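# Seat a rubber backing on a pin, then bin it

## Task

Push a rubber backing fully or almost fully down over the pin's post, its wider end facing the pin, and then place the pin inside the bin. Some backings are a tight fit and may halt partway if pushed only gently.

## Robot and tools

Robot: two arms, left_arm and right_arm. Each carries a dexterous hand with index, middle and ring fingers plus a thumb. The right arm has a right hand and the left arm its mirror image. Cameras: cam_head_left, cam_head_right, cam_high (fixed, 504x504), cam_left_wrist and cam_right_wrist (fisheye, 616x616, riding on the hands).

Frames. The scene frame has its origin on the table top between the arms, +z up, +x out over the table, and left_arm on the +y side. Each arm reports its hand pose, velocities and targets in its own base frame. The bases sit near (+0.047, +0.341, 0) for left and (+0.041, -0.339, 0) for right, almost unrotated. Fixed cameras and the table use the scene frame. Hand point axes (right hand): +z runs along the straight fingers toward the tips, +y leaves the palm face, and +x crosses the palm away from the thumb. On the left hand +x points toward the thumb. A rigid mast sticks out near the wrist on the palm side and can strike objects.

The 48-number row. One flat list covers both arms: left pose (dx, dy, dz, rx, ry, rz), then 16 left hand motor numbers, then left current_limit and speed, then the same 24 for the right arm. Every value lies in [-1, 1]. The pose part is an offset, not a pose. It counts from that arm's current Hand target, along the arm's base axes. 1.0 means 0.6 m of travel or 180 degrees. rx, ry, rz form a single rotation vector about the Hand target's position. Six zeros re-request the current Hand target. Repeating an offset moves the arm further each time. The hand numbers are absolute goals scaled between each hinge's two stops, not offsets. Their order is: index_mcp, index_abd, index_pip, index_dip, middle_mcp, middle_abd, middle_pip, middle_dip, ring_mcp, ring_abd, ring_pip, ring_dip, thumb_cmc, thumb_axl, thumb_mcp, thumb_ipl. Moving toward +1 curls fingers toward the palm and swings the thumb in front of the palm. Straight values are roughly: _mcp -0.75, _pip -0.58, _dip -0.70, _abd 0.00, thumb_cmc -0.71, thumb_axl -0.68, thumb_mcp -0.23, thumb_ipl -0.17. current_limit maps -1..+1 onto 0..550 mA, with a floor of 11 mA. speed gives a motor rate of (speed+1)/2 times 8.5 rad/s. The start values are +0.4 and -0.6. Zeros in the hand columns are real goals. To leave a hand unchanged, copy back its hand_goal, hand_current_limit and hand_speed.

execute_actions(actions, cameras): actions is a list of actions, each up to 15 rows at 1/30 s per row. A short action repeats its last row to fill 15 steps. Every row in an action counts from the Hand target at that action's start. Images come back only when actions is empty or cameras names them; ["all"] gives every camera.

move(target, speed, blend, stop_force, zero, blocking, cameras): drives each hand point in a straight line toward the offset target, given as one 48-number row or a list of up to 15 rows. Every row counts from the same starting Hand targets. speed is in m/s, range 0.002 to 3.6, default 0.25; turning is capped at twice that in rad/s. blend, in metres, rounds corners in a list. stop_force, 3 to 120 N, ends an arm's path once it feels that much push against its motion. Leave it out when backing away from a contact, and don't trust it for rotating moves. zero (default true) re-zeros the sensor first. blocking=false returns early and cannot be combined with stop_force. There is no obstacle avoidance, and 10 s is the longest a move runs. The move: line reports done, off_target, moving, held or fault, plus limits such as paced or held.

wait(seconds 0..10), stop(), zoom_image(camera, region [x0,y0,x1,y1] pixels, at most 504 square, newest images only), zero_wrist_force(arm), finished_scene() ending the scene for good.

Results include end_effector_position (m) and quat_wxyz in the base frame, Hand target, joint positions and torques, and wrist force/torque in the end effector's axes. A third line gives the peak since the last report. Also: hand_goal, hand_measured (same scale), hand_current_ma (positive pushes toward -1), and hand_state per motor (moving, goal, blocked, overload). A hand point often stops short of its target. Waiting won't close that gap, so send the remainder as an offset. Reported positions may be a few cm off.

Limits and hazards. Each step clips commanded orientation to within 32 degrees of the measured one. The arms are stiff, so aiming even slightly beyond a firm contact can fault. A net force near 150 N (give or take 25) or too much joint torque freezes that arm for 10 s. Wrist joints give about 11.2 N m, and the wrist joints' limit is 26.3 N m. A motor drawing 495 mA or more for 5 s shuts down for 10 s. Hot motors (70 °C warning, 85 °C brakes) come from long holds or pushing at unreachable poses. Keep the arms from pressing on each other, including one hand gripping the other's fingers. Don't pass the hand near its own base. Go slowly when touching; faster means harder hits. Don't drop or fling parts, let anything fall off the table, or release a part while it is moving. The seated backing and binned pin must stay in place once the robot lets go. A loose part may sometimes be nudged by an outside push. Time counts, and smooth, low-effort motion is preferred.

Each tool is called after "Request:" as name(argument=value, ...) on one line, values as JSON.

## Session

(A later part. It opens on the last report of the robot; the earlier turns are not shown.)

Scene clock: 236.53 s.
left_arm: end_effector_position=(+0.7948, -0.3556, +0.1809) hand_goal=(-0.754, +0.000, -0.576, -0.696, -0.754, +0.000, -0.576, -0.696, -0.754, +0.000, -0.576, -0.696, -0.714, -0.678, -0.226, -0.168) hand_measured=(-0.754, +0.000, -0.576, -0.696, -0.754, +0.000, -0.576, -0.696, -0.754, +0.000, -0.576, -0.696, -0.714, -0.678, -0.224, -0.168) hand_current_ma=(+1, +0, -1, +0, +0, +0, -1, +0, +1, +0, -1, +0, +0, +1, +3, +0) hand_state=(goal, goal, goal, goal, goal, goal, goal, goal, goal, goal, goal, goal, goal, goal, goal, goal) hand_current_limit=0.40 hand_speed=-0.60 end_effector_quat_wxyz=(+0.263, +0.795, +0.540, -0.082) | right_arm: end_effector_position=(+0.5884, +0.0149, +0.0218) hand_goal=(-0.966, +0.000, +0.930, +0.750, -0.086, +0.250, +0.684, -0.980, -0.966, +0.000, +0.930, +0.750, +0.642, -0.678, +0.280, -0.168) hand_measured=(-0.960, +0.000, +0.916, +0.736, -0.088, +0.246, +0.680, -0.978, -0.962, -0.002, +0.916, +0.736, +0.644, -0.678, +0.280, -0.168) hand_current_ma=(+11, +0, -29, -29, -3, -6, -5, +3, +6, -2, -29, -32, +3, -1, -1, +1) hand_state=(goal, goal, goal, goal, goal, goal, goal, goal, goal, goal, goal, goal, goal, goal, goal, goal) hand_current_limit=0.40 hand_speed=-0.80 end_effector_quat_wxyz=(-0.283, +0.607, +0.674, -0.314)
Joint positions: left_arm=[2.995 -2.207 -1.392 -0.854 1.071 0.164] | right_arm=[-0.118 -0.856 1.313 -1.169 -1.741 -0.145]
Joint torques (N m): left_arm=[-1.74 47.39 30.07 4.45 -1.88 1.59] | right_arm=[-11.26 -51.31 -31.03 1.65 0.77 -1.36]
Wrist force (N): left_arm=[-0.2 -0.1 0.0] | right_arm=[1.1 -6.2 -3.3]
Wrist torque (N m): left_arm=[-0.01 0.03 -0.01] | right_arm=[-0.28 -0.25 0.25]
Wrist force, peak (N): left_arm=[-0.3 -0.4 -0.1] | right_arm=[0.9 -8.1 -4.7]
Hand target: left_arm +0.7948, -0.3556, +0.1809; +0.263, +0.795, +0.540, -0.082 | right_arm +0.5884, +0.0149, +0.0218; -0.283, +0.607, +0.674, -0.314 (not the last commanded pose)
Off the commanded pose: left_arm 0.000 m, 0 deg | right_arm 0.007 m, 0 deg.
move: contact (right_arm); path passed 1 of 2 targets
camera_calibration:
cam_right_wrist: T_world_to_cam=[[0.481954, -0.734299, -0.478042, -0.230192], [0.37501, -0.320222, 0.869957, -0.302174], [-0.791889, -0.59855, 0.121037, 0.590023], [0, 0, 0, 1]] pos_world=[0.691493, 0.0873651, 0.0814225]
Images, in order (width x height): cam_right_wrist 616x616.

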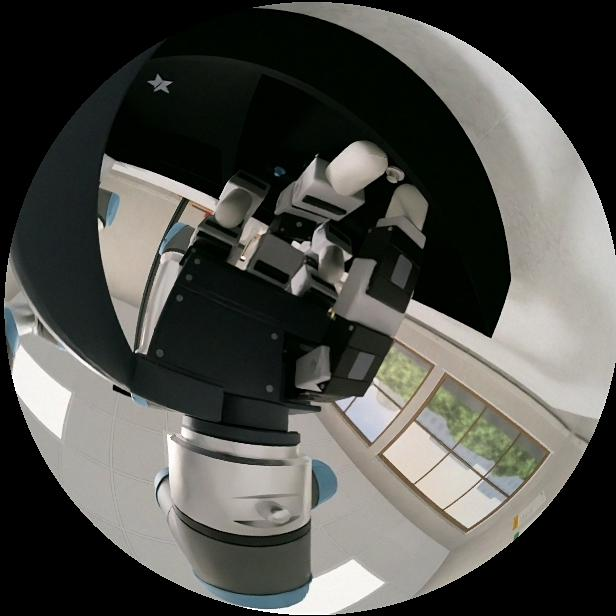

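Request:
move(target=[[0,0,0,0,0,0,-0.754,0,-0.576,-0.696,-0.754,0,-0.576,-0.696,-0.754,0,-0.576,-0.696,-0.714,-0.678,-0.226,-0.168,0.4,-0.6, 0.0012,0,0.0003,0,0,0, -0.965,0,0.93,0.75, -0.085,0.14,0.685,-0.98, -0.965,0,0.93,0.75, 0.665,-0.678,0.281,-0.168, 0.4,-0.8]], speed=0.02, cameras=["cam_right_wrist"])

Request:
zoom_image(camera="cam_right_wrist", region=[340, 130, 440, 230])

Scene clock: 238.40 s.
left_arm: end_effector_position=(+0.7948, -0.3556, +0.1809) hand_goal=(-0.754, +0.000, -0.576, -0.696, -0.754, +0.000, -0.576, -0.696, -0.754, +0.000, -0.576, -0.696, -0.714, -0.678, -0.226, -0.168) hand_measured=(-0.754, +0.000, -0.576, -0.696, -0.754, +0.000, -0.576, -0.696, -0.754, +0.000, -0.576, -0.696, -0.714, -0.678, -0.224, -0.168) hand_current_ma=(+1, +0, -1, +0, +0, +0, -1, +0, +1, +0, -1, +0, +0, +1, +3, +0) hand_state=(goal, goal, goal, goal, goal, goal, goal, goal, goal, goal, goal, goal, goal, goal, goal, goal) hand_current_limit=0.40 hand_speed=-0.60 end_effector_quat_wxyz=(+0.263, +0.795, +0.540, -0.082) | right_arm: end_effector_position=(+0.5891, +0.0148, +0.0220) hand_goal=(-0.966, +0.000, +0.930, +0.750, -0.086, +0.140, +0.684, -0.980, -0.966, +0.000, +0.930, +0.750, +0.664, -0.678, +0.280, -0.168) hand_measured=(-0.960, +0.000, +0.916, +0.736, -0.088, +0.142, +0.680, -0.978, -0.962, -0.002, +0.916, +0.736, +0.648, -0.680, +0.282, -0.168) hand_current_ma=(+11, +0, -29, -29, -3, +3, -5, +3, +6, -2, -29, -32, -34, -4, +4, +1) hand_state=(goal, goal, goal, goal, goal, goal, goal, goal, goal, goal, goal, goal, goal, goal, goal, goal) hand_current_limit=0.40 hand_speed=-0.80 end_effector_quat_wxyz=(-0.283, +0.607, +0.674, -0.314)
Joint positions: left_arm=[2.995 -2.207 -1.392 -0.854 1.071 0.164] | right_arm=[-0.118 -0.854 1.31 -1.167 -1.741 -0.145]
Joint torques (N m): left_arm=[-0.46 48.25 30.59 4.41 -1.94 1.6] | right_arm=[5.62 -38.46 -34.48 1.55 1.08 1.33]
Wrist force (N): left_arm=[0.0 -0.1 0.0] | right_arm=[0.8 -2.8 -0.5]
Wrist torque (N m): left_arm=[-0.02 0.01 0.00] | right_arm=[-0.04 -0.22 0.25]
Wrist force, peak (N): left_arm=[-0.2 -0.4 -0.2] | right_arm=[1.3 -6.2 -3.1]
Hand target: left_arm +0.7948, -0.3556, +0.1809; +0.263, +0.795, +0.540, -0.082 | right_arm +0.5892, +0.0149, +0.0220; -0.283, +0.607, +0.674, -0.314
Off the commanded pose: left_arm 0.000 m, 0 deg | right_arm 0.000 m, 0 deg.
move: done
camera_calibration:
cam_right_wrist: T_world_to_cam=[[0.481869, -0.73432, -0.478097, -0.230368], [0.374921, -0.32037, 0.869941, -0.302535], [-0.791983, -0.598446, 0.120935, 0.590617], [0, 0, 0, 1]] pos_world=[0.692193, 0.0873654, 0.0816224]
Images, in order (width x height): cam_right_wrist 616x616.

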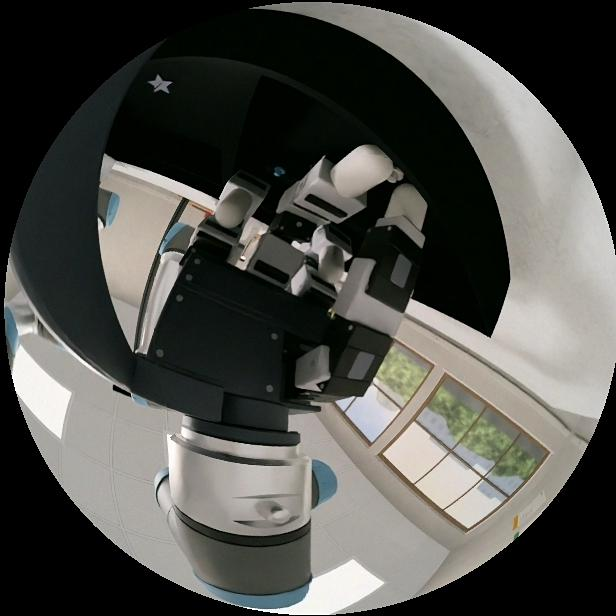

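Scaled by 5.040 from the camera's 616x616 image, which has a finer 880x880 frame.

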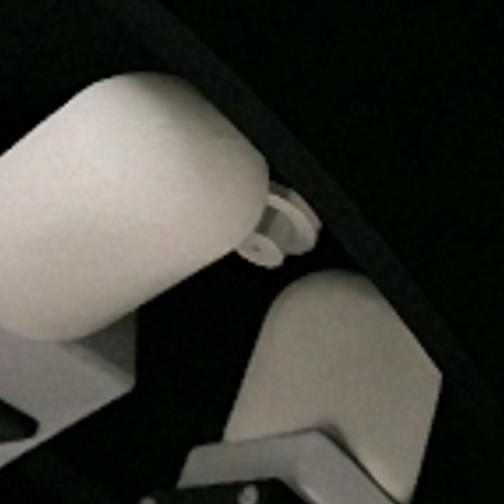

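Request:
move(target=[[0,0,0,0,0,0,-0.754,0,-0.576,-0.696,-0.754,0,-0.576,-0.696,-0.754,0,-0.576,-0.696,-0.714,-0.678,-0.226,-0.168,0.4,-0.6, 0,0,0.0007,0,0,0, -0.965,0,0.93,0.75, -0.085,0.09,0.685,-0.98, -0.965,0,0.93,0.75, 0.672,-0.678,0.281,-0.168, 0.4,-0.8]], speed=0.02, cameras=["cam_right_wrist"])

Request:
zoom_image(camera="cam_right_wrist", region=[340, 130, 440, 230])

Scene clock: 239.33 s.
left_arm: end_effector_position=(+0.7948, -0.3556, +0.1809) hand_goal=(-0.754, +0.000, -0.576, -0.696, -0.754, +0.000, -0.576, -0.696, -0.754, +0.000, -0.576, -0.696, -0.714, -0.678, -0.226, -0.168) hand_measured=(-0.754, +0.000, -0.576, -0.696, -0.754, +0.000, -0.576, -0.696, -0.754, +0.000, -0.576, -0.696, -0.714, -0.678, -0.224, -0.168) hand_current_ma=(+1, +0, -1, +0, +0, +0, -1, +0, +1, +0, -1, +0, +0, +1, +3, +0) hand_state=(goal, goal, goal, goal, goal, goal, goal, goal, goal, goal, goal, goal, goal, goal, goal, goal) hand_current_limit=0.40 hand_speed=-0.60 end_effector_quat_wxyz=(+0.263, +0.795, +0.540, -0.082) | right_arm: end_effector_position=(+0.5892, +0.0149, +0.0224) hand_goal=(-0.966, +0.000, +0.930, +0.750, -0.086, +0.090, +0.684, -0.980, -0.966, +0.000, +0.930, +0.750, +0.672, -0.678, +0.280, -0.168) hand_measured=(-0.960, +0.000, +0.916, +0.736, -0.088, +0.092, +0.680, -0.978, -0.962, -0.002, +0.916, +0.736, +0.668, -0.680, +0.282, -0.168) hand_current_ma=(+11, +0, -29, -29, -3, +3, -5, +3, +6, -2, -29, -32, -5, -4, +3, +1) hand_state=(goal, goal, goal, goal, goal, goal, goal, goal, goal, goal, goal, goal, goal, goal, goal, goal) hand_current_limit=0.40 hand_speed=-0.80 end_effector_quat_wxyz=(-0.283, +0.607, +0.674, -0.314)
Joint positions: left_arm=[2.995 -2.207 -1.392 -0.854 1.071 0.164] | right_arm=[-0.118 -0.855 1.31 -1.166 -1.741 -0.145]
Joint torques (N m): left_arm=[-0.95 46.59 30.46 4.49 -2 1.74] | right_arm=[14.38 -54.74 -32.67 1.8 0.7 1.57]
Wrist force (N): left_arm=[-0.1 -0.2 0.0] | right_arm=[1.5 -1.6 0.3]
Wrist torque (N m): left_arm=[-0.03 0.02 0.00] | right_arm=[0.00 -0.26 0.26]
Wrist force, peak (N): left_arm=[-0.2 -0.3 0.0] | right_arm=[0.8 -3.1 -0.4]
Hand target: left_arm +0.7948, -0.3556, +0.1809; +0.263, +0.795, +0.540, -0.082 | right_arm +0.5892, +0.0149, +0.0224; -0.283, +0.607, +0.674, -0.314
Off the commanded pose: left_arm 0.000 m, 0 deg | right_arm 0.000 m, 0 deg.
move: done
camera_calibration:
cam_right_wrist: T_world_to_cam=[[0.481895, -0.734343, -0.478034, -0.230199], [0.374984, -0.320242, 0.869961, -0.302939], [-0.791937, -0.598485, 0.121044, 0.590531], [0, 0, 0, 1]] pos_world=[0.692192, 0.0873651, 0.0820225]
Images, in order (width x height): cam_right_wrist 616x616.

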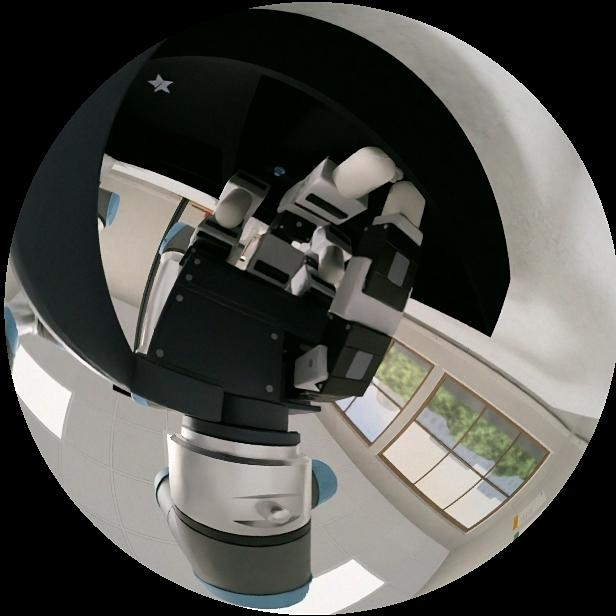

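Scaled by 5.040 from the camera's 616x616 image, which has a finer 880x880 frame.

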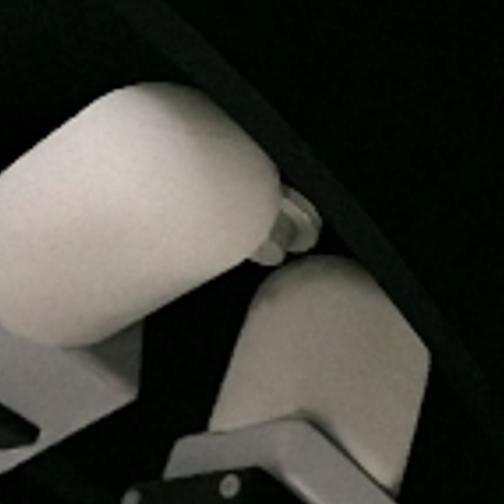

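Request:
move(target=[[0,0,0,0,0,0,-0.754,0,-0.576,-0.696,-0.754,0,-0.576,-0.696,-0.754,0,-0.576,-0.696,-0.714,-0.678,-0.226,-0.168,0.4,-0.6, 0,0,0,0,0,0, -0.965,0,0.93,0.75, -0.085,0.055,0.685,-0.98, -0.965,0,0.93,0.75, 0.68,-0.678,0.281,-0.168, 0.4,-0.85]], speed=0.02, cameras=["cam_right_wrist"])

Request:
zoom_image(camera="cam_right_wrist", region=[340, 130, 440, 230])

Scene clock: 240.13 s.
left_arm: end_effector_position=(+0.7948, -0.3556, +0.1809) hand_goal=(-0.754, +0.000, -0.576, -0.696, -0.754, +0.000, -0.576, -0.696, -0.754, +0.000, -0.576, -0.696, -0.714, -0.678, -0.226, -0.168) hand_measured=(-0.754, +0.000, -0.576, -0.696, -0.754, +0.000, -0.576, -0.696, -0.754, +0.000, -0.576, -0.696, -0.714, -0.678, -0.224, -0.168) hand_current_ma=(+1, +0, -1, +0, +0, +0, -1, +0, +1, +0, -1, +0, +0, +1, +3, +0) hand_state=(goal, goal, goal, goal, goal, goal, goal, goal, goal, goal, goal, goal, goal, goal, goal, goal) hand_current_limit=0.40 hand_speed=-0.60 end_effector_quat_wxyz=(+0.263, +0.795, +0.540, -0.082) | right_arm: end_effector_position=(+0.5892, +0.0149, +0.0224) hand_goal=(-0.966, +0.000, +0.930, +0.750, -0.086, +0.054, +0.684, -0.980, -0.966, +0.000, +0.930, +0.750, +0.680, -0.678, +0.280, -0.168) hand_measured=(-0.960, +0.000, +0.916, +0.736, -0.088, +0.058, +0.680, -0.978, -0.962, -0.002, +0.916, +0.736, +0.676, -0.680, +0.282, -0.168) hand_current_ma=(+11, +0, -29, -29, -3, +4, -5, +3, +6, -2, -29, -32, -5, -4, +3, +1) hand_state=(goal, goal, goal, goal, goal, goal, goal, goal, goal, goal, goal, goal, goal, goal, goal, goal) hand_current_limit=0.40 hand_speed=-0.85 end_effector_quat_wxyz=(-0.283, +0.607, +0.674, -0.314)
Joint positions: left_arm=[2.995 -2.207 -1.392 -0.854 1.071 0.164] | right_arm=[-0.118 -0.855 1.31 -1.166 -1.741 -0.145]
Joint torques (N m): left_arm=[-1.04 46.76 30 4.37 -1.89 1.72] | right_arm=[13.16 -55.45 -32.2 1.77 -0.02 1.39]
Wrist force (N): left_arm=[-0.1 -0.2 -0.1] | right_arm=[1.3 -1.6 0.5]
Wrist torque (N m): left_arm=[-0.03 0.01 -0.01] | right_arm=[-0.01 -0.24 0.25]
Wrist force, peak (N): left_arm=[-0.3 -0.3 -0.1] | right_arm=[1.5 -1.8 0.1]
Hand target: left_arm +0.7948, -0.3556, +0.1809; +0.263, +0.795, +0.540, -0.082 | right_arm +0.5892, +0.0149, +0.0224; -0.283, +0.607, +0.674, -0.314
Off the commanded pose: left_arm 0.000 m, 0 deg | right_arm 0.000 m, 0 deg.
move: done
camera_calibration:
cam_right_wrist: T_world_to_cam=[[0.481858, -0.734372, -0.478028, -0.230171], [0.374955, -0.320264, 0.869965, -0.302918], [-0.791974, -0.598438, 0.121035, 0.590553], [0, 0, 0, 1]] pos_world=[0.692193, 0.0873651, 0.0820225]
Images, in order (width x height): cam_right_wrist 616x616.

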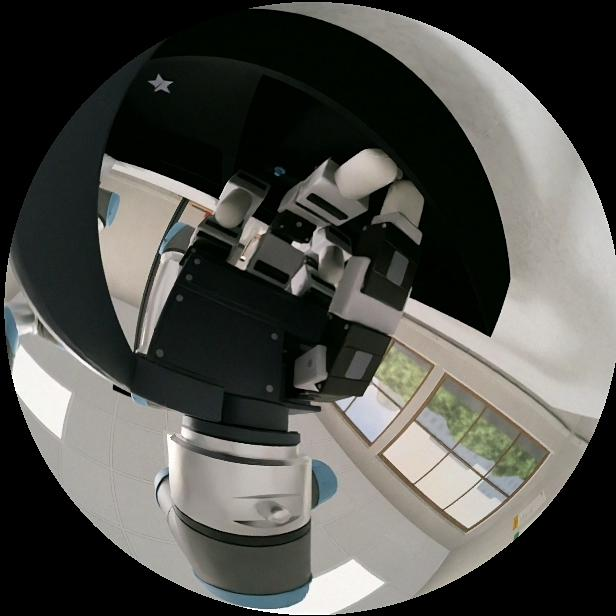

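Scaled by 5.040 from the camera's 616x616 image, which has a finer 880x880 frame.

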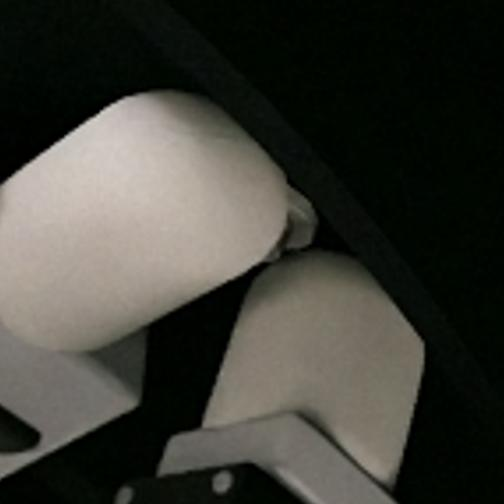

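Request:
move(target=[[0,0,0,0,0,0,-0.754,0,-0.576,-0.696,-0.754,0,-0.576,-0.696,-0.754,0,-0.576,-0.696,-0.714,-0.678,-0.226,-0.168,0.4,-0.6, 0,0,0,0,0,0, -0.965,0,0.93,0.75, -0.085,0.03,0.685,-0.98, -0.965,0,0.93,0.75, 0.689,-0.678,0.281,-0.168, 0.4,-0.85]], speed=0.02, cameras=["cam_right_wrist"])

Request:
zoom_image(camera="cam_right_wrist", region=[340, 130, 440, 230])

Scene clock: 240.83 s.
left_arm: end_effector_position=(+0.7948, -0.3556, +0.1809) hand_goal=(-0.754, +0.000, -0.576, -0.696, -0.754, +0.000, -0.576, -0.696, -0.754, +0.000, -0.576, -0.696, -0.714, -0.678, -0.226, -0.168) hand_measured=(-0.754, +0.000, -0.576, -0.696, -0.754, +0.000, -0.576, -0.696, -0.754, +0.000, -0.576, -0.696, -0.714, -0.678, -0.224, -0.168) hand_current_ma=(+1, +0, -1, +0, +0, +0, -1, +0, +1, +0, -1, +0, +0, +1, +3, +0) hand_state=(goal, goal, goal, goal, goal, goal, goal, goal, goal, goal, goal, goal, goal, goal, goal, goal) hand_current_limit=0.40 hand_speed=-0.60 end_effector_quat_wxyz=(+0.263, +0.795, +0.540, -0.082) | right_arm: end_effector_position=(+0.5892, +0.0149, +0.0224) hand_goal=(-0.966, +0.000, +0.930, +0.750, -0.086, +0.030, +0.684, -0.980, -0.966, +0.000, +0.930, +0.750, +0.688, -0.678, +0.280, -0.168) hand_measured=(-0.960, +0.000, +0.916, +0.736, -0.088, +0.034, +0.680, -0.978, -0.962, -0.002, +0.916, +0.736, +0.684, -0.680, +0.282, -0.168) hand_current_ma=(+11, +0, -29, -29, -3, +4, -5, +3, +6, -2, -29, -32, -5, -4, +3, +1) hand_state=(goal, goal, goal, goal, goal, goal, goal, goal, goal, goal, goal, goal, goal, goal, goal, goal) hand_current_limit=0.40 hand_speed=-0.85 end_effector_quat_wxyz=(-0.283, +0.607, +0.674, -0.314)
Joint positions: left_arm=[2.995 -2.207 -1.392 -0.854 1.071 0.164] | right_arm=[-0.118 -0.855 1.31 -1.166 -1.741 -0.145]
Joint torques (N m): left_arm=[-1.38 46.77 30.12 4.52 -1.92 1.63] | right_arm=[11.42 -54.17 -33.25 1.61 -0.71 1.55]
Wrist force (N): left_arm=[0.0 -0.2 0.0] | right_arm=[1.4 -1.5 0.3]
Wrist torque (N m): left_arm=[-0.03 0.00 0.00] | right_arm=[0.02 -0.26 0.26]
Wrist force, peak (N): left_arm=[-0.3 -0.3 -0.2] | right_arm=[1.5 -1.7 0.6]
Hand target: left_arm +0.7948, -0.3556, +0.1809; +0.263, +0.795, +0.540, -0.082 | right_arm +0.5892, +0.0149, +0.0224; -0.283, +0.607, +0.674, -0.314
Off the commanded pose: left_arm 0.000 m, 0 deg | right_arm 0.000 m, 0 deg.
move: done
camera_calibration:
cam_right_wrist: T_world_to_cam=[[0.481858, -0.734372, -0.478028, -0.230171], [0.374955, -0.320264, 0.869965, -0.302918], [-0.791974, -0.598438, 0.121035, 0.590553], [0, 0, 0, 1]] pos_world=[0.692193, 0.0873651, 0.0820225]
Images, in order (width x height): cam_right_wrist 616x616.

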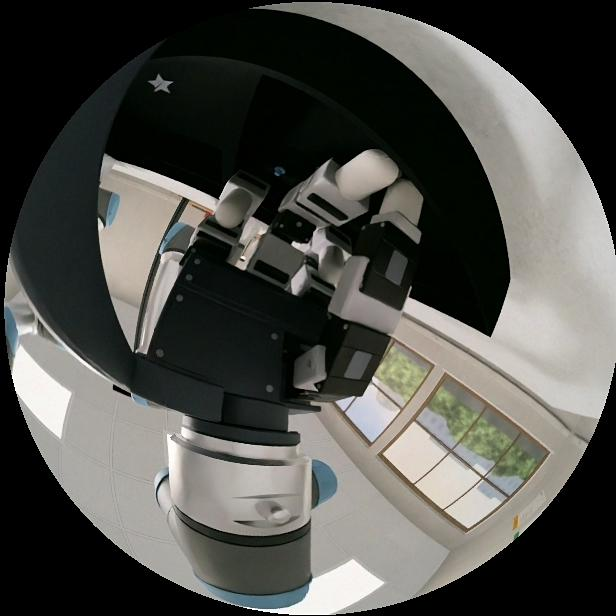

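Scaled by 5.040 from the camera's 616x616 image, which has a finer 880x880 frame.

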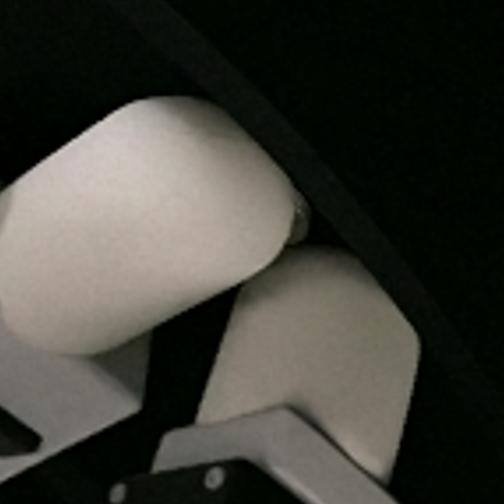

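Request:
zoom_image(camera="cam_right_wrist", region=[340, 140, 430, 230])

Request:
execute_actions(actions=[], cameras=["cam_left_wrist"])

Request:
zoom_image(camera="cam_left_wrist", region=[380, 90, 500, 210])

Scaled by 5.600 from the camera's 616x616 image, which has a finer 880x880 frame.

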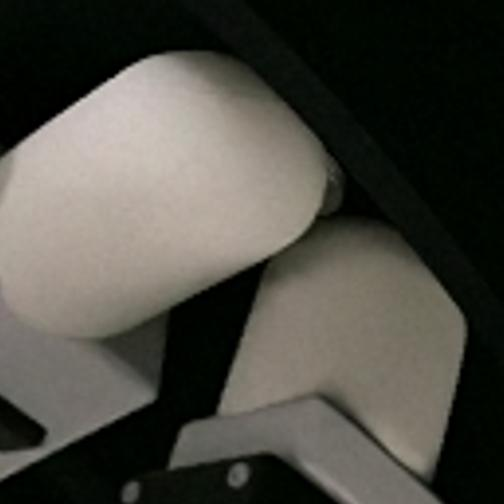

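Scene clock: 241.60 s.
left_arm: end_effector_position=(+0.7948, -0.3556, +0.1809) hand_goal=(-0.754, +0.000, -0.576, -0.696, -0.754, +0.000, -0.576, -0.696, -0.754, +0.000, -0.576, -0.696, -0.714, -0.678, -0.226, -0.168) hand_measured=(-0.754, +0.000, -0.576, -0.696, -0.754, +0.000, -0.576, -0.696, -0.754, +0.000, -0.576, -0.696, -0.714, -0.678, -0.224, -0.168) hand_current_ma=(+1, +0, -1, +0, +0, +0, -1, +0, +1, +0, -1, +0, +0, +1, +3, +0) hand_state=(goal, goal, goal, goal, goal, goal, goal, goal, goal, goal, goal, goal, goal, goal, goal, goal) hand_current_limit=0.40 hand_speed=-0.60 end_effector_quat_wxyz=(+0.263, +0.795, +0.540, -0.082) | right_arm: end_effector_position=(+0.5892, +0.0149, +0.0224) hand_goal=(-0.966, +0.000, +0.930, +0.750, -0.086, +0.030, +0.684, -0.980, -0.966, +0.000, +0.930, +0.750, +0.688, -0.678, +0.280, -0.168) hand_measured=(-0.960, +0.000, +0.916, +0.736, -0.088, +0.034, +0.680, -0.978, -0.962, -0.002, +0.916, +0.736, +0.684, -0.680, +0.282, -0.168) hand_current_ma=(+11, +0, -29, -29, -3, +4, -5, +3, +6, -2, -29, -32, -5, -4, +3, +1) hand_state=(goal, goal, goal, goal, goal, goal, goal, goal, goal, goal, goal, goal, goal, goal, goal, goal) hand_current_limit=0.40 hand_speed=-0.85 end_effector_quat_wxyz=(-0.283, +0.607, +0.674, -0.314)
Joint positions: left_arm=[2.995 -2.207 -1.392 -0.854 1.071 0.164] | right_arm=[-0.118 -0.855 1.31 -1.166 -1.741 -0.145]
Joint velocities: within noise
Joint torques (N m): left_arm=[-0.7 47.34 29.75 4.52 -1.94 1.54] | right_arm=[12.84 -55.01 -32.91 1.42 -1.09 1.57]
Motor temperatures (°C): left_arm=[27 27 34 41 41 39] | right_arm=[38 33 37 38 41 41]
Wrist force (N): left_arm=[-0.1 -0.2 0.0] | right_arm=[1.2 -1.5 0.5]
Wrist torque (N m): left_arm=[-0.03 0.02 -0.01] | right_arm=[-0.01 -0.24 0.24]
Wrist force, peak (N): left_arm=[-0.1 -0.5 -0.1] | right_arm=[1.4 -1.8 0.2]
Hand target: left_arm +0.7948, -0.3556, +0.1809; +0.263, +0.795, +0.540, -0.082 | right_arm +0.5892, +0.0149, +0.0224; -0.283, +0.607, +0.674, -0.314
Off the commanded pose: left_arm 0.000 m, 0 deg | right_arm 0.000 m, 0 deg.
Images, in order (width x height): cam_left_wrist 616x616.

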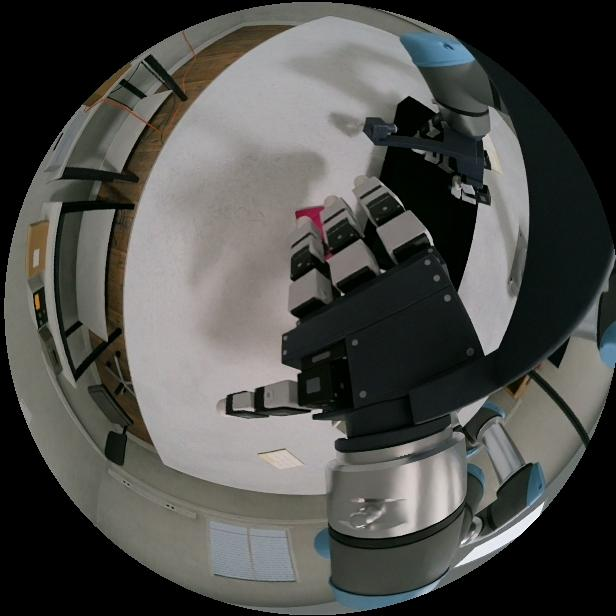

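Scaled by 4.200 from the camera's 616x616 image, which has a finer 880x880 frame.

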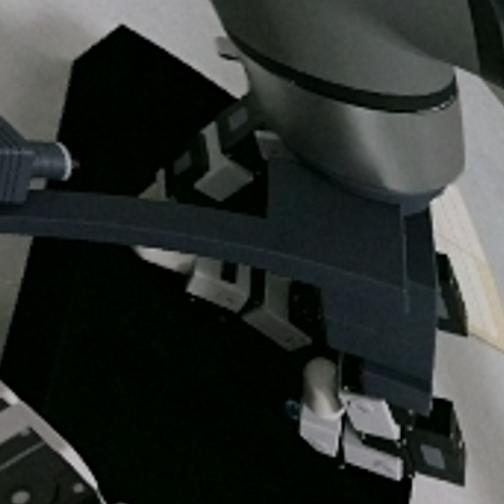

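Request:
move(target=[[0,0,0,0,0,0,-0.754,0,-0.576,-0.696,-0.754,0,-0.576,-0.696,-0.754,0,-0.576,-0.696,-0.714,-0.678,-0.226,-0.168,0.4,-0.6, 0,0,0,0,0,0, -0.965,0,0.93,0.75, -0.085,0.25,0.685,-0.98, -0.965,0,0.93,0.75, 0.643,-0.678,0.281,-0.168, 0.4,-0.6],[0,0,0,0,0,0,-0.754,0,-0.576,-0.696,-0.754,0,-0.576,-0.696,-0.754,0,-0.576,-0.696,-0.714,-0.678,-0.226,-0.168,0.4,-0.6, -0.001,0.0006,0.0167,0,0,0, -0.965,0,0.93,0.75, -0.085,0.25,0.685,-0.98, -0.965,0,0.93,0.75, 0.643,-0.678,0.56,-0.168, 0.4,-0.6]], speed=0.05, cameras=["cam_right_wrist"])

Request:
zoom_image(camera="cam_right_wrist", region=[330, 110, 450, 230])

Scene clock: 245.27 s.
left_arm: end_effector_position=(+0.7948, -0.3556, +0.1809) hand_goal=(-0.754, +0.000, -0.576, -0.696, -0.754, +0.000, -0.576, -0.696, -0.754, +0.000, -0.576, -0.696, -0.714, -0.678, -0.226, -0.168) hand_measured=(-0.754, +0.000, -0.576, -0.696, -0.754, +0.000, -0.576, -0.696, -0.754, +0.000, -0.576, -0.696, -0.714, -0.678, -0.224, -0.168) hand_current_ma=(+1, +0, -1, +0, +0, +0, -1, +0, +1, +0, -1, +0, +0, +1, +3, +0) hand_state=(goal, goal, goal, goal, goal, goal, goal, goal, goal, goal, goal, goal, goal, goal, goal, goal) hand_current_limit=0.40 hand_speed=-0.60 end_effector_quat_wxyz=(+0.263, +0.795, +0.540, -0.082) | right_arm: end_effector_position=(+0.5886, +0.0152, +0.0324) hand_goal=(-0.966, +0.000, +0.930, +0.750, -0.086, +0.250, +0.684, -0.980, -0.966, +0.000, +0.930, +0.750, +0.642, -0.678, +0.560, -0.168) hand_measured=(-0.960, +0.000, +0.916, +0.736, -0.088, +0.246, +0.680, -0.978, -0.962, -0.002, +0.916, +0.736, +0.644, -0.680, +0.554, -0.168) hand_current_ma=(+11, +0, -29, -29, -3, -6, -5, +3, +6, -2, -29, -32, +3, -3, -15, +1) hand_state=(goal, goal, goal, goal, goal, goal, goal, goal, goal, goal, goal, goal, goal, goal, goal, goal) hand_current_limit=0.40 hand_speed=-0.60 end_effector_quat_wxyz=(-0.283, +0.607, +0.674, -0.314)
Joint positions: left_arm=[2.995 -2.207 -1.392 -0.854 1.071 0.164] | right_arm=[-0.118 -0.867 1.303 -1.147 -1.741 -0.145]
Joint torques (N m): left_arm=[-0.46 47.29 30.38 4.37 -1.88 1.65] | right_arm=[12.44 -54.52 -32.7 1.27 0.87 1.53]
Wrist force (N): left_arm=[-0.1 -0.1 0.0] | right_arm=[1.4 -1.6 0.3]
Wrist torque (N m): left_arm=[-0.02 0.01 0.00] | right_arm=[-0.01 -0.25 0.24]
Wrist force, peak (N): left_arm=[-0.3 -0.4 -0.3] | right_arm=[1.6 -1.6 0.5]
Hand target: left_arm +0.7948, -0.3556, +0.1809; +0.263, +0.795, +0.540, -0.082 | right_arm +0.5886, +0.0152, +0.0324; -0.283, +0.607, +0.674, -0.314
Off the commanded pose: left_arm 0.000 m, 0 deg | right_arm 0.000 m, 0 deg.
move: done
camera_calibration:
cam_right_wrist: T_world_to_cam=[[0.481954, -0.734299, -0.478042, -0.224879], [0.37501, -0.320222, 0.869957, -0.311305], [-0.791889, -0.59855, 0.121037, 0.589058], [0, 0, 0, 1]] pos_world=[0.691593, 0.0877651, 0.0920225]
Images, in order (width x height): cam_right_wrist 616x616.

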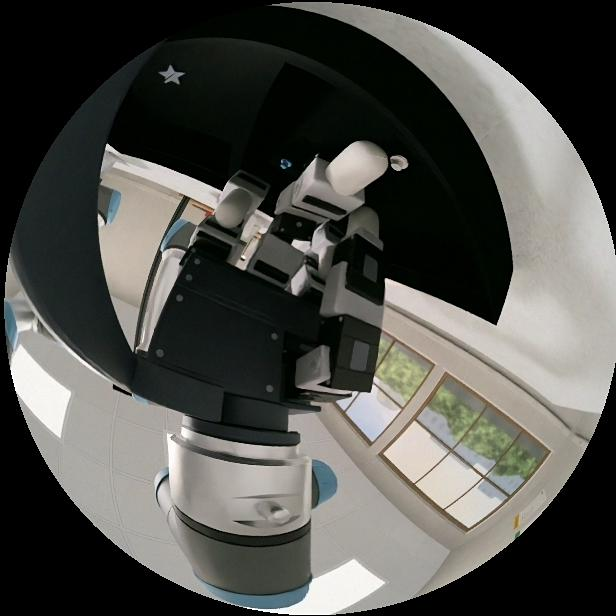

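Scaled by 4.200 from the camera's 616x616 image, which has a finer 880x880 frame.

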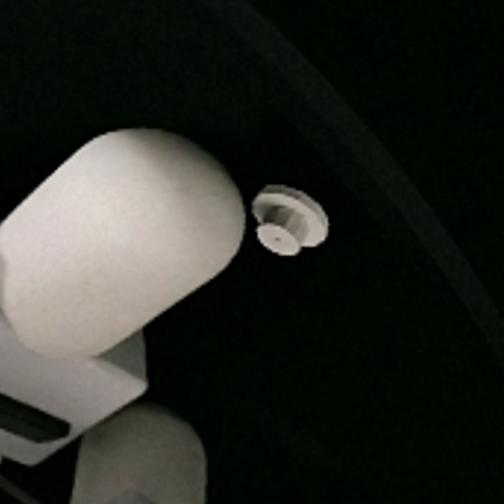

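Request:
move(target=[[0,0,0,0,0,0,-0.754,0,-0.576,-0.696,-0.754,0,-0.576,-0.696,-0.754,0,-0.576,-0.696,-0.714,-0.678,-0.226,-0.168,0.4,-0.6, 0,0,-0.0167,0,0,0, -0.965,0,0.93,0.75, -0.085,0.25,0.685,-0.98, -0.965,0,0.93,0.75, 0.643,-0.678,0.56,-0.168, 0.4,-0.6],[0,0,0,0,0,0,-0.754,0,-0.576,-0.696,-0.754,0,-0.576,-0.696,-0.754,0,-0.576,-0.696,-0.714,-0.678,-0.226,-0.168,0.4,-0.6, 0,0,-0.035,0,0,0, -0.965,0,0.93,0.75, -0.085,0.25,0.685,-0.98, -0.965,0,0.93,0.75, 0.643,-0.678,0.56,-0.168, 0.4,-0.6]], speed=[0.04, 0.006], stop_force=3, cameras=["cam_right_wrist"])

Request:
zoom_image(camera="cam_right_wrist", region=[330, 110, 450, 230])

Scene clock: 247.90 s.
left_arm: end_effector_position=(+0.7948, -0.3556, +0.1809) hand_goal=(-0.754, +0.000, -0.576, -0.696, -0.754, +0.000, -0.576, -0.696, -0.754, +0.000, -0.576, -0.696, -0.714, -0.678, -0.226, -0.168) hand_measured=(-0.754, +0.000, -0.576, -0.696, -0.754, +0.000, -0.576, -0.696, -0.754, +0.000, -0.576, -0.696, -0.714, -0.678, -0.224, -0.168) hand_current_ma=(+1, +0, -1, +0, +0, +0, -1, +0, +1, +0, -1, +0, +0, +1, +3, +0) hand_state=(goal, goal, goal, goal, goal, goal, goal, goal, goal, goal, goal, goal, goal, goal, goal, goal) hand_current_limit=0.40 hand_speed=-0.60 end_effector_quat_wxyz=(+0.263, +0.795, +0.540, -0.082) | right_arm: end_effector_position=(+0.5886, +0.0152, +0.0192) hand_goal=(-0.966, +0.000, +0.930, +0.750, -0.086, +0.250, +0.684, -0.980, -0.966, +0.000, +0.930, +0.750, +0.642, -0.678, +0.560, -0.168) hand_measured=(-0.960, +0.000, +0.916, +0.736, -0.086, +0.246, +0.690, -0.978, -0.962, -0.002, +0.916, +0.736, +0.644, -0.680, +0.554, -0.168) hand_current_ma=(+11, +0, -29, -29, +0, -5, +10, +3, +6, -2, -29, -32, +3, -3, -15, +1) hand_state=(goal, goal, goal, goal, goal, goal, goal, goal, goal, goal, goal, goal, goal, goal, goal, goal) hand_current_limit=0.40 hand_speed=-0.60 end_effector_quat_wxyz=(-0.283, +0.607, +0.674, -0.314)
Joint positions: left_arm=[2.995 -2.207 -1.392 -0.854 1.071 0.164] | right_arm=[-0.118 -0.853 1.315 -1.174 -1.741 -0.145]
Joint torques (N m): left_arm=[0.18 47.08 30.13 4.49 -1.87 1.59] | right_arm=[10.93 -54.43 -32.02 1.52 0.93 1.17]
Wrist force (N): left_arm=[0.1 -0.3 0.0] | right_arm=[1.4 -2.2 -0.2]
Wrist torque (N m): left_arm=[-0.05 0.00 0.01] | right_arm=[0.04 -0.24 0.21]
Wrist force, peak (N): left_arm=[-0.1 -0.5 0.0] | right_arm=[1.6 -4.7 -0.8]
Hand target: left_arm +0.7948, -0.3556, +0.1809; +0.263, +0.795, +0.540, -0.082 | right_arm +0.5886, +0.0152, +0.0192; -0.283, +0.607, +0.674, -0.314 (not the last commanded pose)
Off the commanded pose: left_arm 0.000 m, 0 deg | right_arm 0.008 m, 0 deg.
move: contact (right_arm); path passed 1 of 2 targets
camera_calibration:
cam_right_wrist: T_world_to_cam=[[0.481954, -0.734299, -0.478042, -0.231189], [0.37501, -0.320222, 0.869957, -0.299822], [-0.791889, -0.59855, 0.121037, 0.590656], [0, 0, 0, 1]] pos_world=[0.691593, 0.0877651, 0.0788225]
Images, in order (width x height): cam_right_wrist 616x616.

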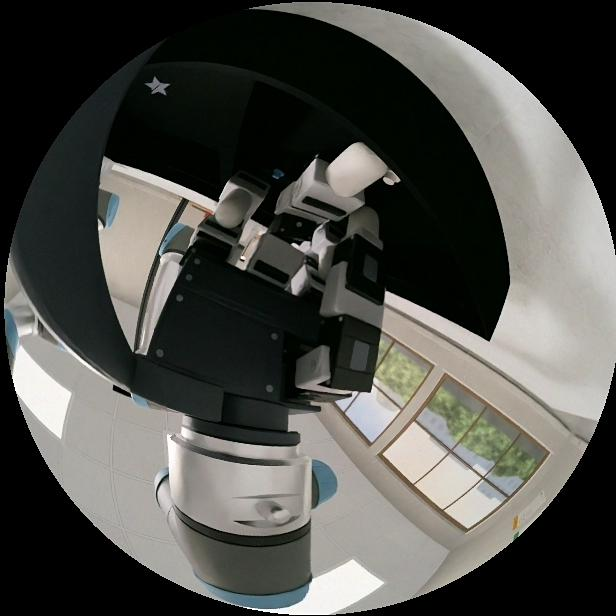

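Scaled by 4.200 from the camera's 616x616 image, which has a finer 880x880 frame.

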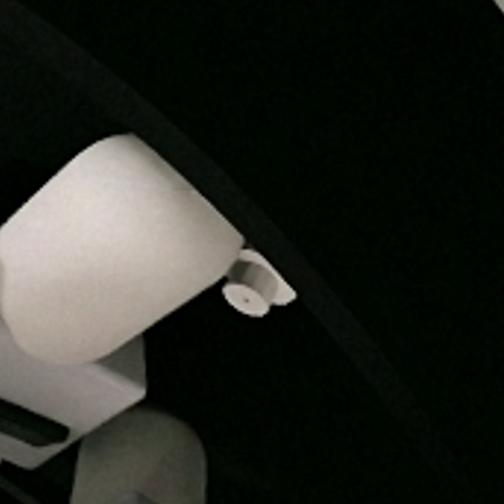

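Request:
move(target=[[0,0,0,0,0,0,-0.754,0,-0.576,-0.696,-0.754,0,-0.576,-0.696,-0.754,0,-0.576,-0.696,-0.714,-0.678,-0.226,-0.168,0.4,-0.6, -0.0017,0.001,0.0150,0,0,0, -0.965,0,0.93,0.75, -0.085,0.25,0.685,-0.98, -0.965,0,0.93,0.75, 0.643,-0.678,0.56,-0.168, 0.4,-0.6],[0,0,0,0,0,0,-0.754,0,-0.576,-0.696,-0.754,0,-0.576,-0.696,-0.754,0,-0.576,-0.696,-0.714,-0.678,-0.226,-0.168,0.4,-0.6, -0.0017,0.001,0.0150,0,0,0, -0.965,0,0.93,0.75, -0.085,0.25,0.685,-0.94, -0.965,0,0.93,0.75, 0.643,-0.678,0.281,-0.168, 0.4,-0.6]], speed=0.05)

Request:
move(target=[[0,0,0,0,0,0,-0.754,0,-0.576,-0.696,-0.754,0,-0.576,-0.696,-0.754,0,-0.576,-0.696,-0.714,-0.678,-0.226,-0.168,0.4,-0.6, 0,0,-0.007,0,0,0, -0.965,0,0.93,0.75, -0.085,0.25,0.685,-0.94, -0.965,0,0.93,0.75, 0.643,-0.678,0.281,-0.168, 0.4,-0.6],[0,0,0,0,0,0,-0.754,0,-0.576,-0.696,-0.754,0,-0.576,-0.696,-0.754,0,-0.576,-0.696,-0.714,-0.678,-0.226,-0.168,0.4,-0.6, 0,0,-0.027,0,0,0, -0.965,0,0.93,0.75, -0.085,0.25,0.685,-0.94, -0.965,0,0.93,0.75, 0.643,-0.678,0.281,-0.168, 0.4,-0.6]], speed=[0.03, 0.006], stop_force=3, cameras=["cam_right_wrist"])

Request:
zoom_image(camera="cam_right_wrist", region=[330, 110, 450, 230])

Scene clock: 251.83 s.
left_arm: end_effector_position=(+0.7948, -0.3556, +0.1809) hand_goal=(-0.754, +0.000, -0.576, -0.696, -0.754, +0.000, -0.576, -0.696, -0.754, +0.000, -0.576, -0.696, -0.714, -0.678, -0.226, -0.168) hand_measured=(-0.754, +0.000, -0.576, -0.696, -0.754, +0.000, -0.576, -0.696, -0.754, +0.000, -0.576, -0.696, -0.714, -0.678, -0.224, -0.168) hand_current_ma=(+1, +0, -1, +0, +0, +0, -1, +0, +1, +0, -1, +0, +0, +1, +3, +0) hand_state=(goal, goal, goal, goal, goal, goal, goal, goal, goal, goal, goal, goal, goal, goal, goal, goal) hand_current_limit=0.40 hand_speed=-0.60 end_effector_quat_wxyz=(+0.263, +0.795, +0.540, -0.082) | right_arm: end_effector_position=(+0.5875, +0.0158, +0.0282) hand_goal=(-0.966, +0.000, +0.930, +0.750, -0.086, +0.250, +0.684, -0.940, -0.966, +0.000, +0.930, +0.750, +0.642, -0.678, +0.280, -0.168) hand_measured=(-0.960, +0.000, +0.916, +0.736, -0.086, +0.246, +0.684, -0.942, -0.962, -0.002, +0.916, +0.736, +0.644, -0.680, +0.282, -0.168) hand_current_ma=(+11, +0, -29, -29, +0, -5, +0, -4, +7, -2, -29, -32, +3, -3, +3, +1) hand_state=(goal, goal, goal, goal, goal, goal, goal, goal, goal, goal, goal, goal, goal, goal, goal, goal) hand_current_limit=0.40 hand_speed=-0.60 end_effector_quat_wxyz=(-0.283, +0.607, +0.674, -0.314)
Joint positions: left_arm=[2.995 -2.207 -1.392 -0.854 1.071 0.164] | right_arm=[-0.117 -0.864 1.311 -1.157 -1.74 -0.144]
Joint torques (N m): left_arm=[-1.23 47 31.06 4.5 -1.89 1.64] | right_arm=[13.67 -54.61 -32.33 1.81 1.08 1.65]
Wrist force (N): left_arm=[-0.3 -0.2 0.0] | right_arm=[0.6 -1.5 0.3]
Wrist torque (N m): left_arm=[-0.04 0.04 -0.02] | right_arm=[-0.02 -0.30 0.16]
Wrist force, peak (N): left_arm=[-0.3 -0.4 0.1] | right_arm=[1.8 -2.8 -0.1]
Hand target: left_arm +0.7948, -0.3556, +0.1809; +0.263, +0.795, +0.540, -0.082 | right_arm +0.5875, +0.0158, +0.0282; -0.283, +0.607, +0.674, -0.314
Off the commanded pose: left_arm 0.000 m, 0 deg | right_arm 0.000 m, 0 deg.
move: done

Scene clock: 253.73 s.
left_arm: end_effector_position=(+0.7948, -0.3556, +0.1809) hand_goal=(-0.754, +0.000, -0.576, -0.696, -0.754, +0.000, -0.576, -0.696, -0.754, +0.000, -0.576, -0.696, -0.714, -0.678, -0.226, -0.168) hand_measured=(-0.754, +0.000, -0.576, -0.696, -0.754, +0.000, -0.576, -0.696, -0.754, +0.000, -0.576, -0.696, -0.714, -0.678, -0.224, -0.168) hand_current_ma=(+1, +0, -1, +0, +0, +0, -1, +0, +1, +0, -1, +0, +0, +1, +3, +0) hand_state=(goal, goal, goal, goal, goal, goal, goal, goal, goal, goal, goal, goal, goal, goal, goal, goal) hand_current_limit=0.40 hand_speed=-0.60 end_effector_quat_wxyz=(+0.263, +0.795, +0.540, -0.082) | right_arm: end_effector_position=(+0.5875, +0.0158, +0.0219) hand_goal=(-0.966, +0.000, +0.930, +0.750, -0.086, +0.250, +0.684, -0.940, -0.966, +0.000, +0.930, +0.750, +0.642, -0.678, +0.280, -0.168) hand_measured=(-0.960, +0.000, +0.916, +0.736, -0.086, +0.246, +0.684, -0.942, -0.962, -0.002, +0.916, +0.736, +0.644, -0.680, +0.282, -0.168) hand_current_ma=(+11, +0, -29, -29, +0, -5, +0, -4, +7, -2, -29, -32, +3, -3, +3, +1) hand_state=(goal, goal, goal, goal, goal, goal, goal, goal, goal, goal, goal, goal, goal, goal, goal, goal) hand_current_limit=0.40 hand_speed=-0.60 end_effector_quat_wxyz=(-0.283, +0.607, +0.674, -0.314)
Joint positions: left_arm=[2.995 -2.207 -1.392 -0.854 1.071 0.164] | right_arm=[-0.117 -0.858 1.316 -1.17 -1.74 -0.144]
Joint torques (N m): left_arm=[-1.15 46.98 31.35 4.51 -1.93 1.63] | right_arm=[12.14 -54.45 -31.62 1.49 0.87 0.88]
Wrist force (N): left_arm=[0.0 -0.1 0.2] | right_arm=[0.3 -3.6 -0.9]
Wrist torque (N m): left_arm=[-0.03 0.01 0.00] | right_arm=[-0.14 -0.31 0.16]
Wrist force, peak (N): left_arm=[-0.1 -0.5 -0.1] | right_arm=[0.1 -6.3 -2.8]
Hand target: left_arm +0.7948, -0.3556, +0.1809; +0.263, +0.795, +0.540, -0.082 | right_arm +0.5875, +0.0158, +0.0219; -0.283, +0.607, +0.674, -0.314 (not the last commanded pose)
Off the commanded pose: left_arm 0.000 m, 0 deg | right_arm 0.010 m, 0 deg.
move: contact (right_arm); path passed 1 of 2 targets
camera_calibration:
cam_right_wrist: T_world_to_cam=[[0.481895, -0.734343, -0.478034, -0.228933], [0.374984, -0.320242, 0.869961, -0.301584], [-0.791937, -0.598485, 0.121044, 0.589923], [0, 0, 0, 1]] pos_world=[0.690592, 0.0883651, 0.0815225]
Images, in order (width x height): cam_right_wrist 616x616.

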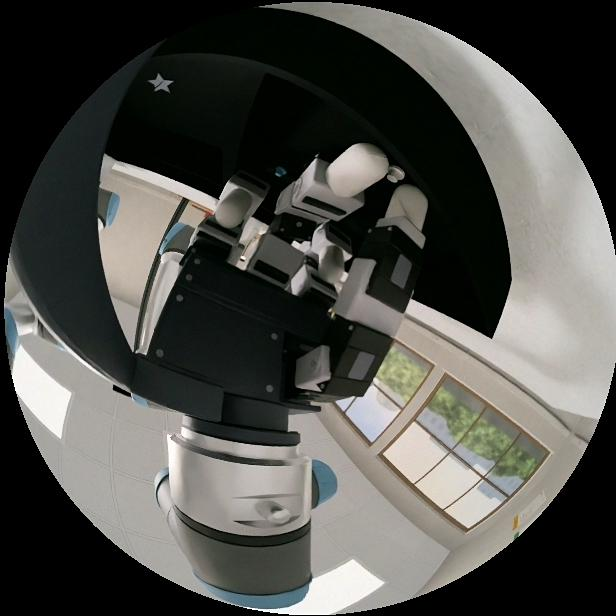

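Scaled by 4.200 from the camera's 616x616 image, which has a finer 880x880 frame.

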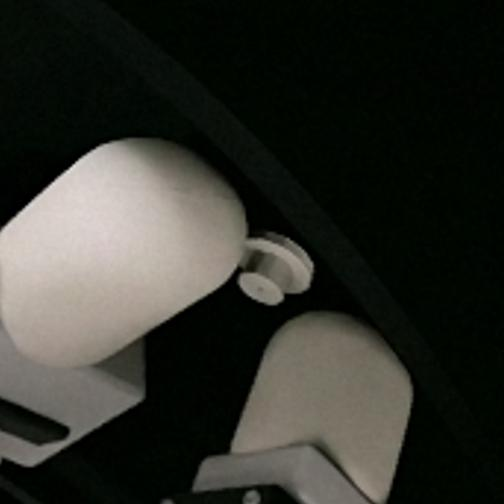

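Request:
move(target=[[0,0,0,0,0,0,-0.754,0,-0.576,-0.696,-0.754,0,-0.576,-0.696,-0.754,0,-0.576,-0.696,-0.714,-0.678,-0.226,-0.168,0.4,-0.6, 0,0,0.004,0,0,0, -0.965,0,0.93,0.75, -0.085,0.25,0.685,-0.94, -0.965,0,0.93,0.75, 0.643,-0.678,0.281,-0.168, 0.4,-0.6],[0,0,0,0,0,0,-0.754,0,-0.576,-0.696,-0.754,0,-0.576,-0.696,-0.754,0,-0.576,-0.696,-0.714,-0.678,-0.226,-0.168,0.4,-0.6, 0,0,0.004,0,0,0, -0.965,0,0.93,0.75, -0.085,0.25,0.685,-0.94, -0.965,0,0.93,0.75, 0.643,-0.678,0.52,-0.168, 0.4,-0.5]], speed=0.05)

Request:
move(target=[[0,0,0,0,0,0,-0.754,0,-0.576,-0.696,-0.754,0,-0.576,-0.696,-0.754,0,-0.576,-0.696,-0.714,-0.678,-0.226,-0.168,0.4,-0.6, 0,0,-0.003,0,0,0, -0.965,0,0.93,0.75, -0.085,0.25,0.685,-0.94, -0.965,0,0.93,0.75, 0.643,-0.678,0.52,-0.168, 0.4,-0.5],[0,0,0,0,0,0,-0.754,0,-0.576,-0.696,-0.754,0,-0.576,-0.696,-0.754,0,-0.576,-0.696,-0.714,-0.678,-0.226,-0.168,0.4,-0.6, 0,0,-0.02,0,0,0, -0.965,0,0.93,0.75, -0.085,0.25,0.685,-0.94, -0.965,0,0.93,0.75, 0.643,-0.678,0.52,-0.168, 0.4,-0.5]], speed=[0.03, 0.005], stop_force=3, cameras=["cam_right_wrist"])

Request:
zoom_image(camera="cam_right_wrist", region=[330, 110, 450, 230])

Scene clock: 256.40 s.
left_arm: end_effector_position=(+0.7948, -0.3556, +0.1809) hand_goal=(-0.754, +0.000, -0.576, -0.696, -0.754, +0.000, -0.576, -0.696, -0.754, +0.000, -0.576, -0.696, -0.714, -0.678, -0.226, -0.168) hand_measured=(-0.754, +0.000, -0.576, -0.696, -0.754, +0.000, -0.576, -0.696, -0.754, +0.000, -0.576, -0.696, -0.714, -0.678, -0.224, -0.168) hand_current_ma=(+1, +0, -1, +0, +0, +0, -1, +0, +1, +0, -1, +0, +0, +1, +3, +0) hand_state=(goal, goal, goal, goal, goal, goal, goal, goal, goal, goal, goal, goal, goal, goal, goal, goal) hand_current_limit=0.40 hand_speed=-0.60 end_effector_quat_wxyz=(+0.263, +0.795, +0.540, -0.082) | right_arm: end_effector_position=(+0.5875, +0.0158, +0.0243) hand_goal=(-0.966, +0.000, +0.930, +0.750, -0.086, +0.250, +0.684, -0.940, -0.966, +0.000, +0.930, +0.750, +0.642, -0.678, +0.520, -0.168) hand_measured=(-0.960, +0.000, +0.916, +0.736, -0.086, +0.246, +0.684, -0.942, -0.962, -0.002, +0.916, +0.736, +0.644, -0.680, +0.514, -0.168) hand_current_ma=(+11, +0, -29, -29, +0, -5, +0, -4, +7, -2, -29, -32, +3, -3, -14, +1) hand_state=(goal, goal, goal, goal, goal, goal, goal, goal, goal, goal, goal, goal, goal, goal, goal, goal) hand_current_limit=0.40 hand_speed=-0.50 end_effector_quat_wxyz=(-0.283, +0.607, +0.674, -0.314)
Joint positions: left_arm=[2.995 -2.207 -1.392 -0.854 1.071 0.164] | right_arm=[-0.117 -0.86 1.314 -1.165 -1.74 -0.144]
Joint torques (N m): left_arm=[-0.08 46.92 30.69 4.38 -1.85 1.65] | right_arm=[12.35 -54.34 -32.71 1.44 0.81 -0.9]
Wrist force (N): left_arm=[-0.1 -0.1 0.2] | right_arm=[0.8 -1.3 0.2]
Wrist torque (N m): left_arm=[-0.03 0.02 -0.01] | right_arm=[0.03 -0.24 0.17]
Wrist force, peak (N): left_arm=[-0.1 -0.4 -0.1] | right_arm=[0.5 -4.2 -1.2]
Hand target: left_arm +0.7948, -0.3556, +0.1809; +0.263, +0.795, +0.540, -0.082 | right_arm +0.5875, +0.0158, +0.0243; -0.283, +0.607, +0.674, -0.314
Off the commanded pose: left_arm 0.000 m, 0 deg | right_arm 0.000 m, 0 deg.
move: done

Scene clock: 258.60 s.
left_arm: end_effector_position=(+0.7948, -0.3556, +0.1809) hand_goal=(-0.754, +0.000, -0.576, -0.696, -0.754, +0.000, -0.576, -0.696, -0.754, +0.000, -0.576, -0.696, -0.714, -0.678, -0.226, -0.168) hand_measured=(-0.754, +0.000, -0.576, -0.696, -0.754, +0.000, -0.576, -0.696, -0.754, +0.000, -0.576, -0.696, -0.714, -0.678, -0.224, -0.168) hand_current_ma=(+1, +0, -1, +0, +0, +0, -1, +0, +1, +0, -1, +0, +0, +1, +3, +0) hand_state=(goal, goal, goal, goal, goal, goal, goal, goal, goal, goal, goal, goal, goal, goal, goal, goal) hand_current_limit=0.40 hand_speed=-0.60 end_effector_quat_wxyz=(+0.263, +0.795, +0.540, -0.082) | right_arm: end_effector_position=(+0.5875, +0.0158, +0.0190) hand_goal=(-0.966, +0.000, +0.930, +0.750, -0.086, +0.250, +0.684, -0.940, -0.966, +0.000, +0.930, +0.750, +0.642, -0.678, +0.520, -0.168) hand_measured=(-0.960, +0.000, +0.916, +0.736, -0.084, +0.246, +0.690, -0.942, -0.962, -0.002, +0.916, +0.736, +0.644, -0.680, +0.514, -0.168) hand_current_ma=(+11, +0, -29, -29, +1, -4, +11, -4, +7, -2, -29, -32, +3, -3, -14, +1) hand_state=(goal, goal, goal, goal, goal, goal, goal, goal, goal, goal, goal, goal, goal, goal, goal, goal) hand_current_limit=0.40 hand_speed=-0.50 end_effector_quat_wxyz=(-0.283, +0.607, +0.674, -0.314)
Joint positions: left_arm=[2.995 -2.207 -1.392 -0.854 1.071 0.164] | right_arm=[-0.117 -0.855 1.319 -1.176 -1.74 -0.144]
Joint torques (N m): left_arm=[-1.12 47.09 30.82 4.41 -1.75 1.58] | right_arm=[12.29 -53.9 -31.94 1.42 0.68 -1.07]
Wrist force (N): left_arm=[0.0 -0.2 -0.1] | right_arm=[0.6 -3.4 0.3]
Wrist torque (N m): left_arm=[-0.03 0.00 0.00] | right_arm=[-0.07 -0.28 0.10]
Wrist force, peak (N): left_arm=[0.0 -0.4 0.0] | right_arm=[0.5 -5.2 -0.9]
Hand target: left_arm +0.7948, -0.3556, +0.1809; +0.263, +0.795, +0.540, -0.082 | right_arm +0.5875, +0.0158, +0.0190; -0.283, +0.607, +0.674, -0.314 (not the last commanded pose)
Off the commanded pose: left_arm 0.000 m, 0 deg | right_arm 0.007 m, 0 deg.
move: contact (right_arm); path passed 1 of 2 targets
camera_calibration:
cam_right_wrist: T_world_to_cam=[[0.481895, -0.734343, -0.478034, -0.230271], [0.374984, -0.320242, 0.869961, -0.299148], [-0.791937, -0.598485, 0.121044, 0.590262], [0, 0, 0, 1]] pos_world=[0.690592, 0.0883651, 0.0787225]
Images, in order (width x height): cam_right_wrist 616x616.

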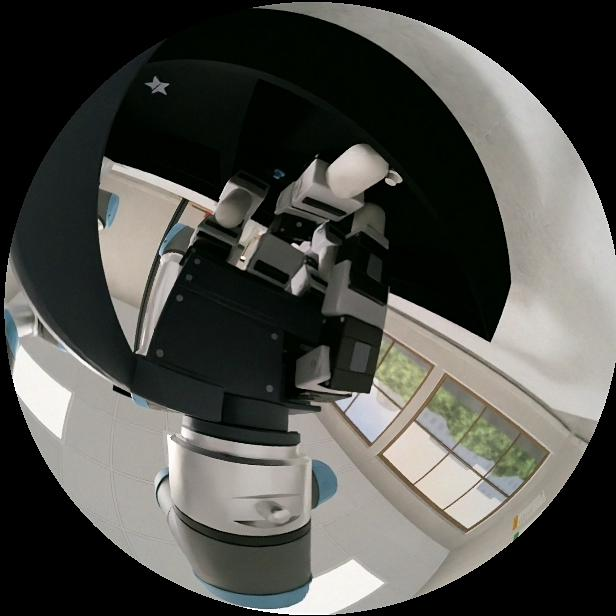

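Scaled by 4.200 from the camera's 616x616 image, which has a finer 880x880 frame.

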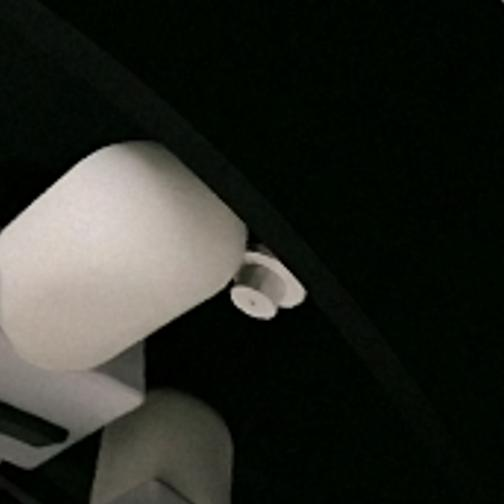

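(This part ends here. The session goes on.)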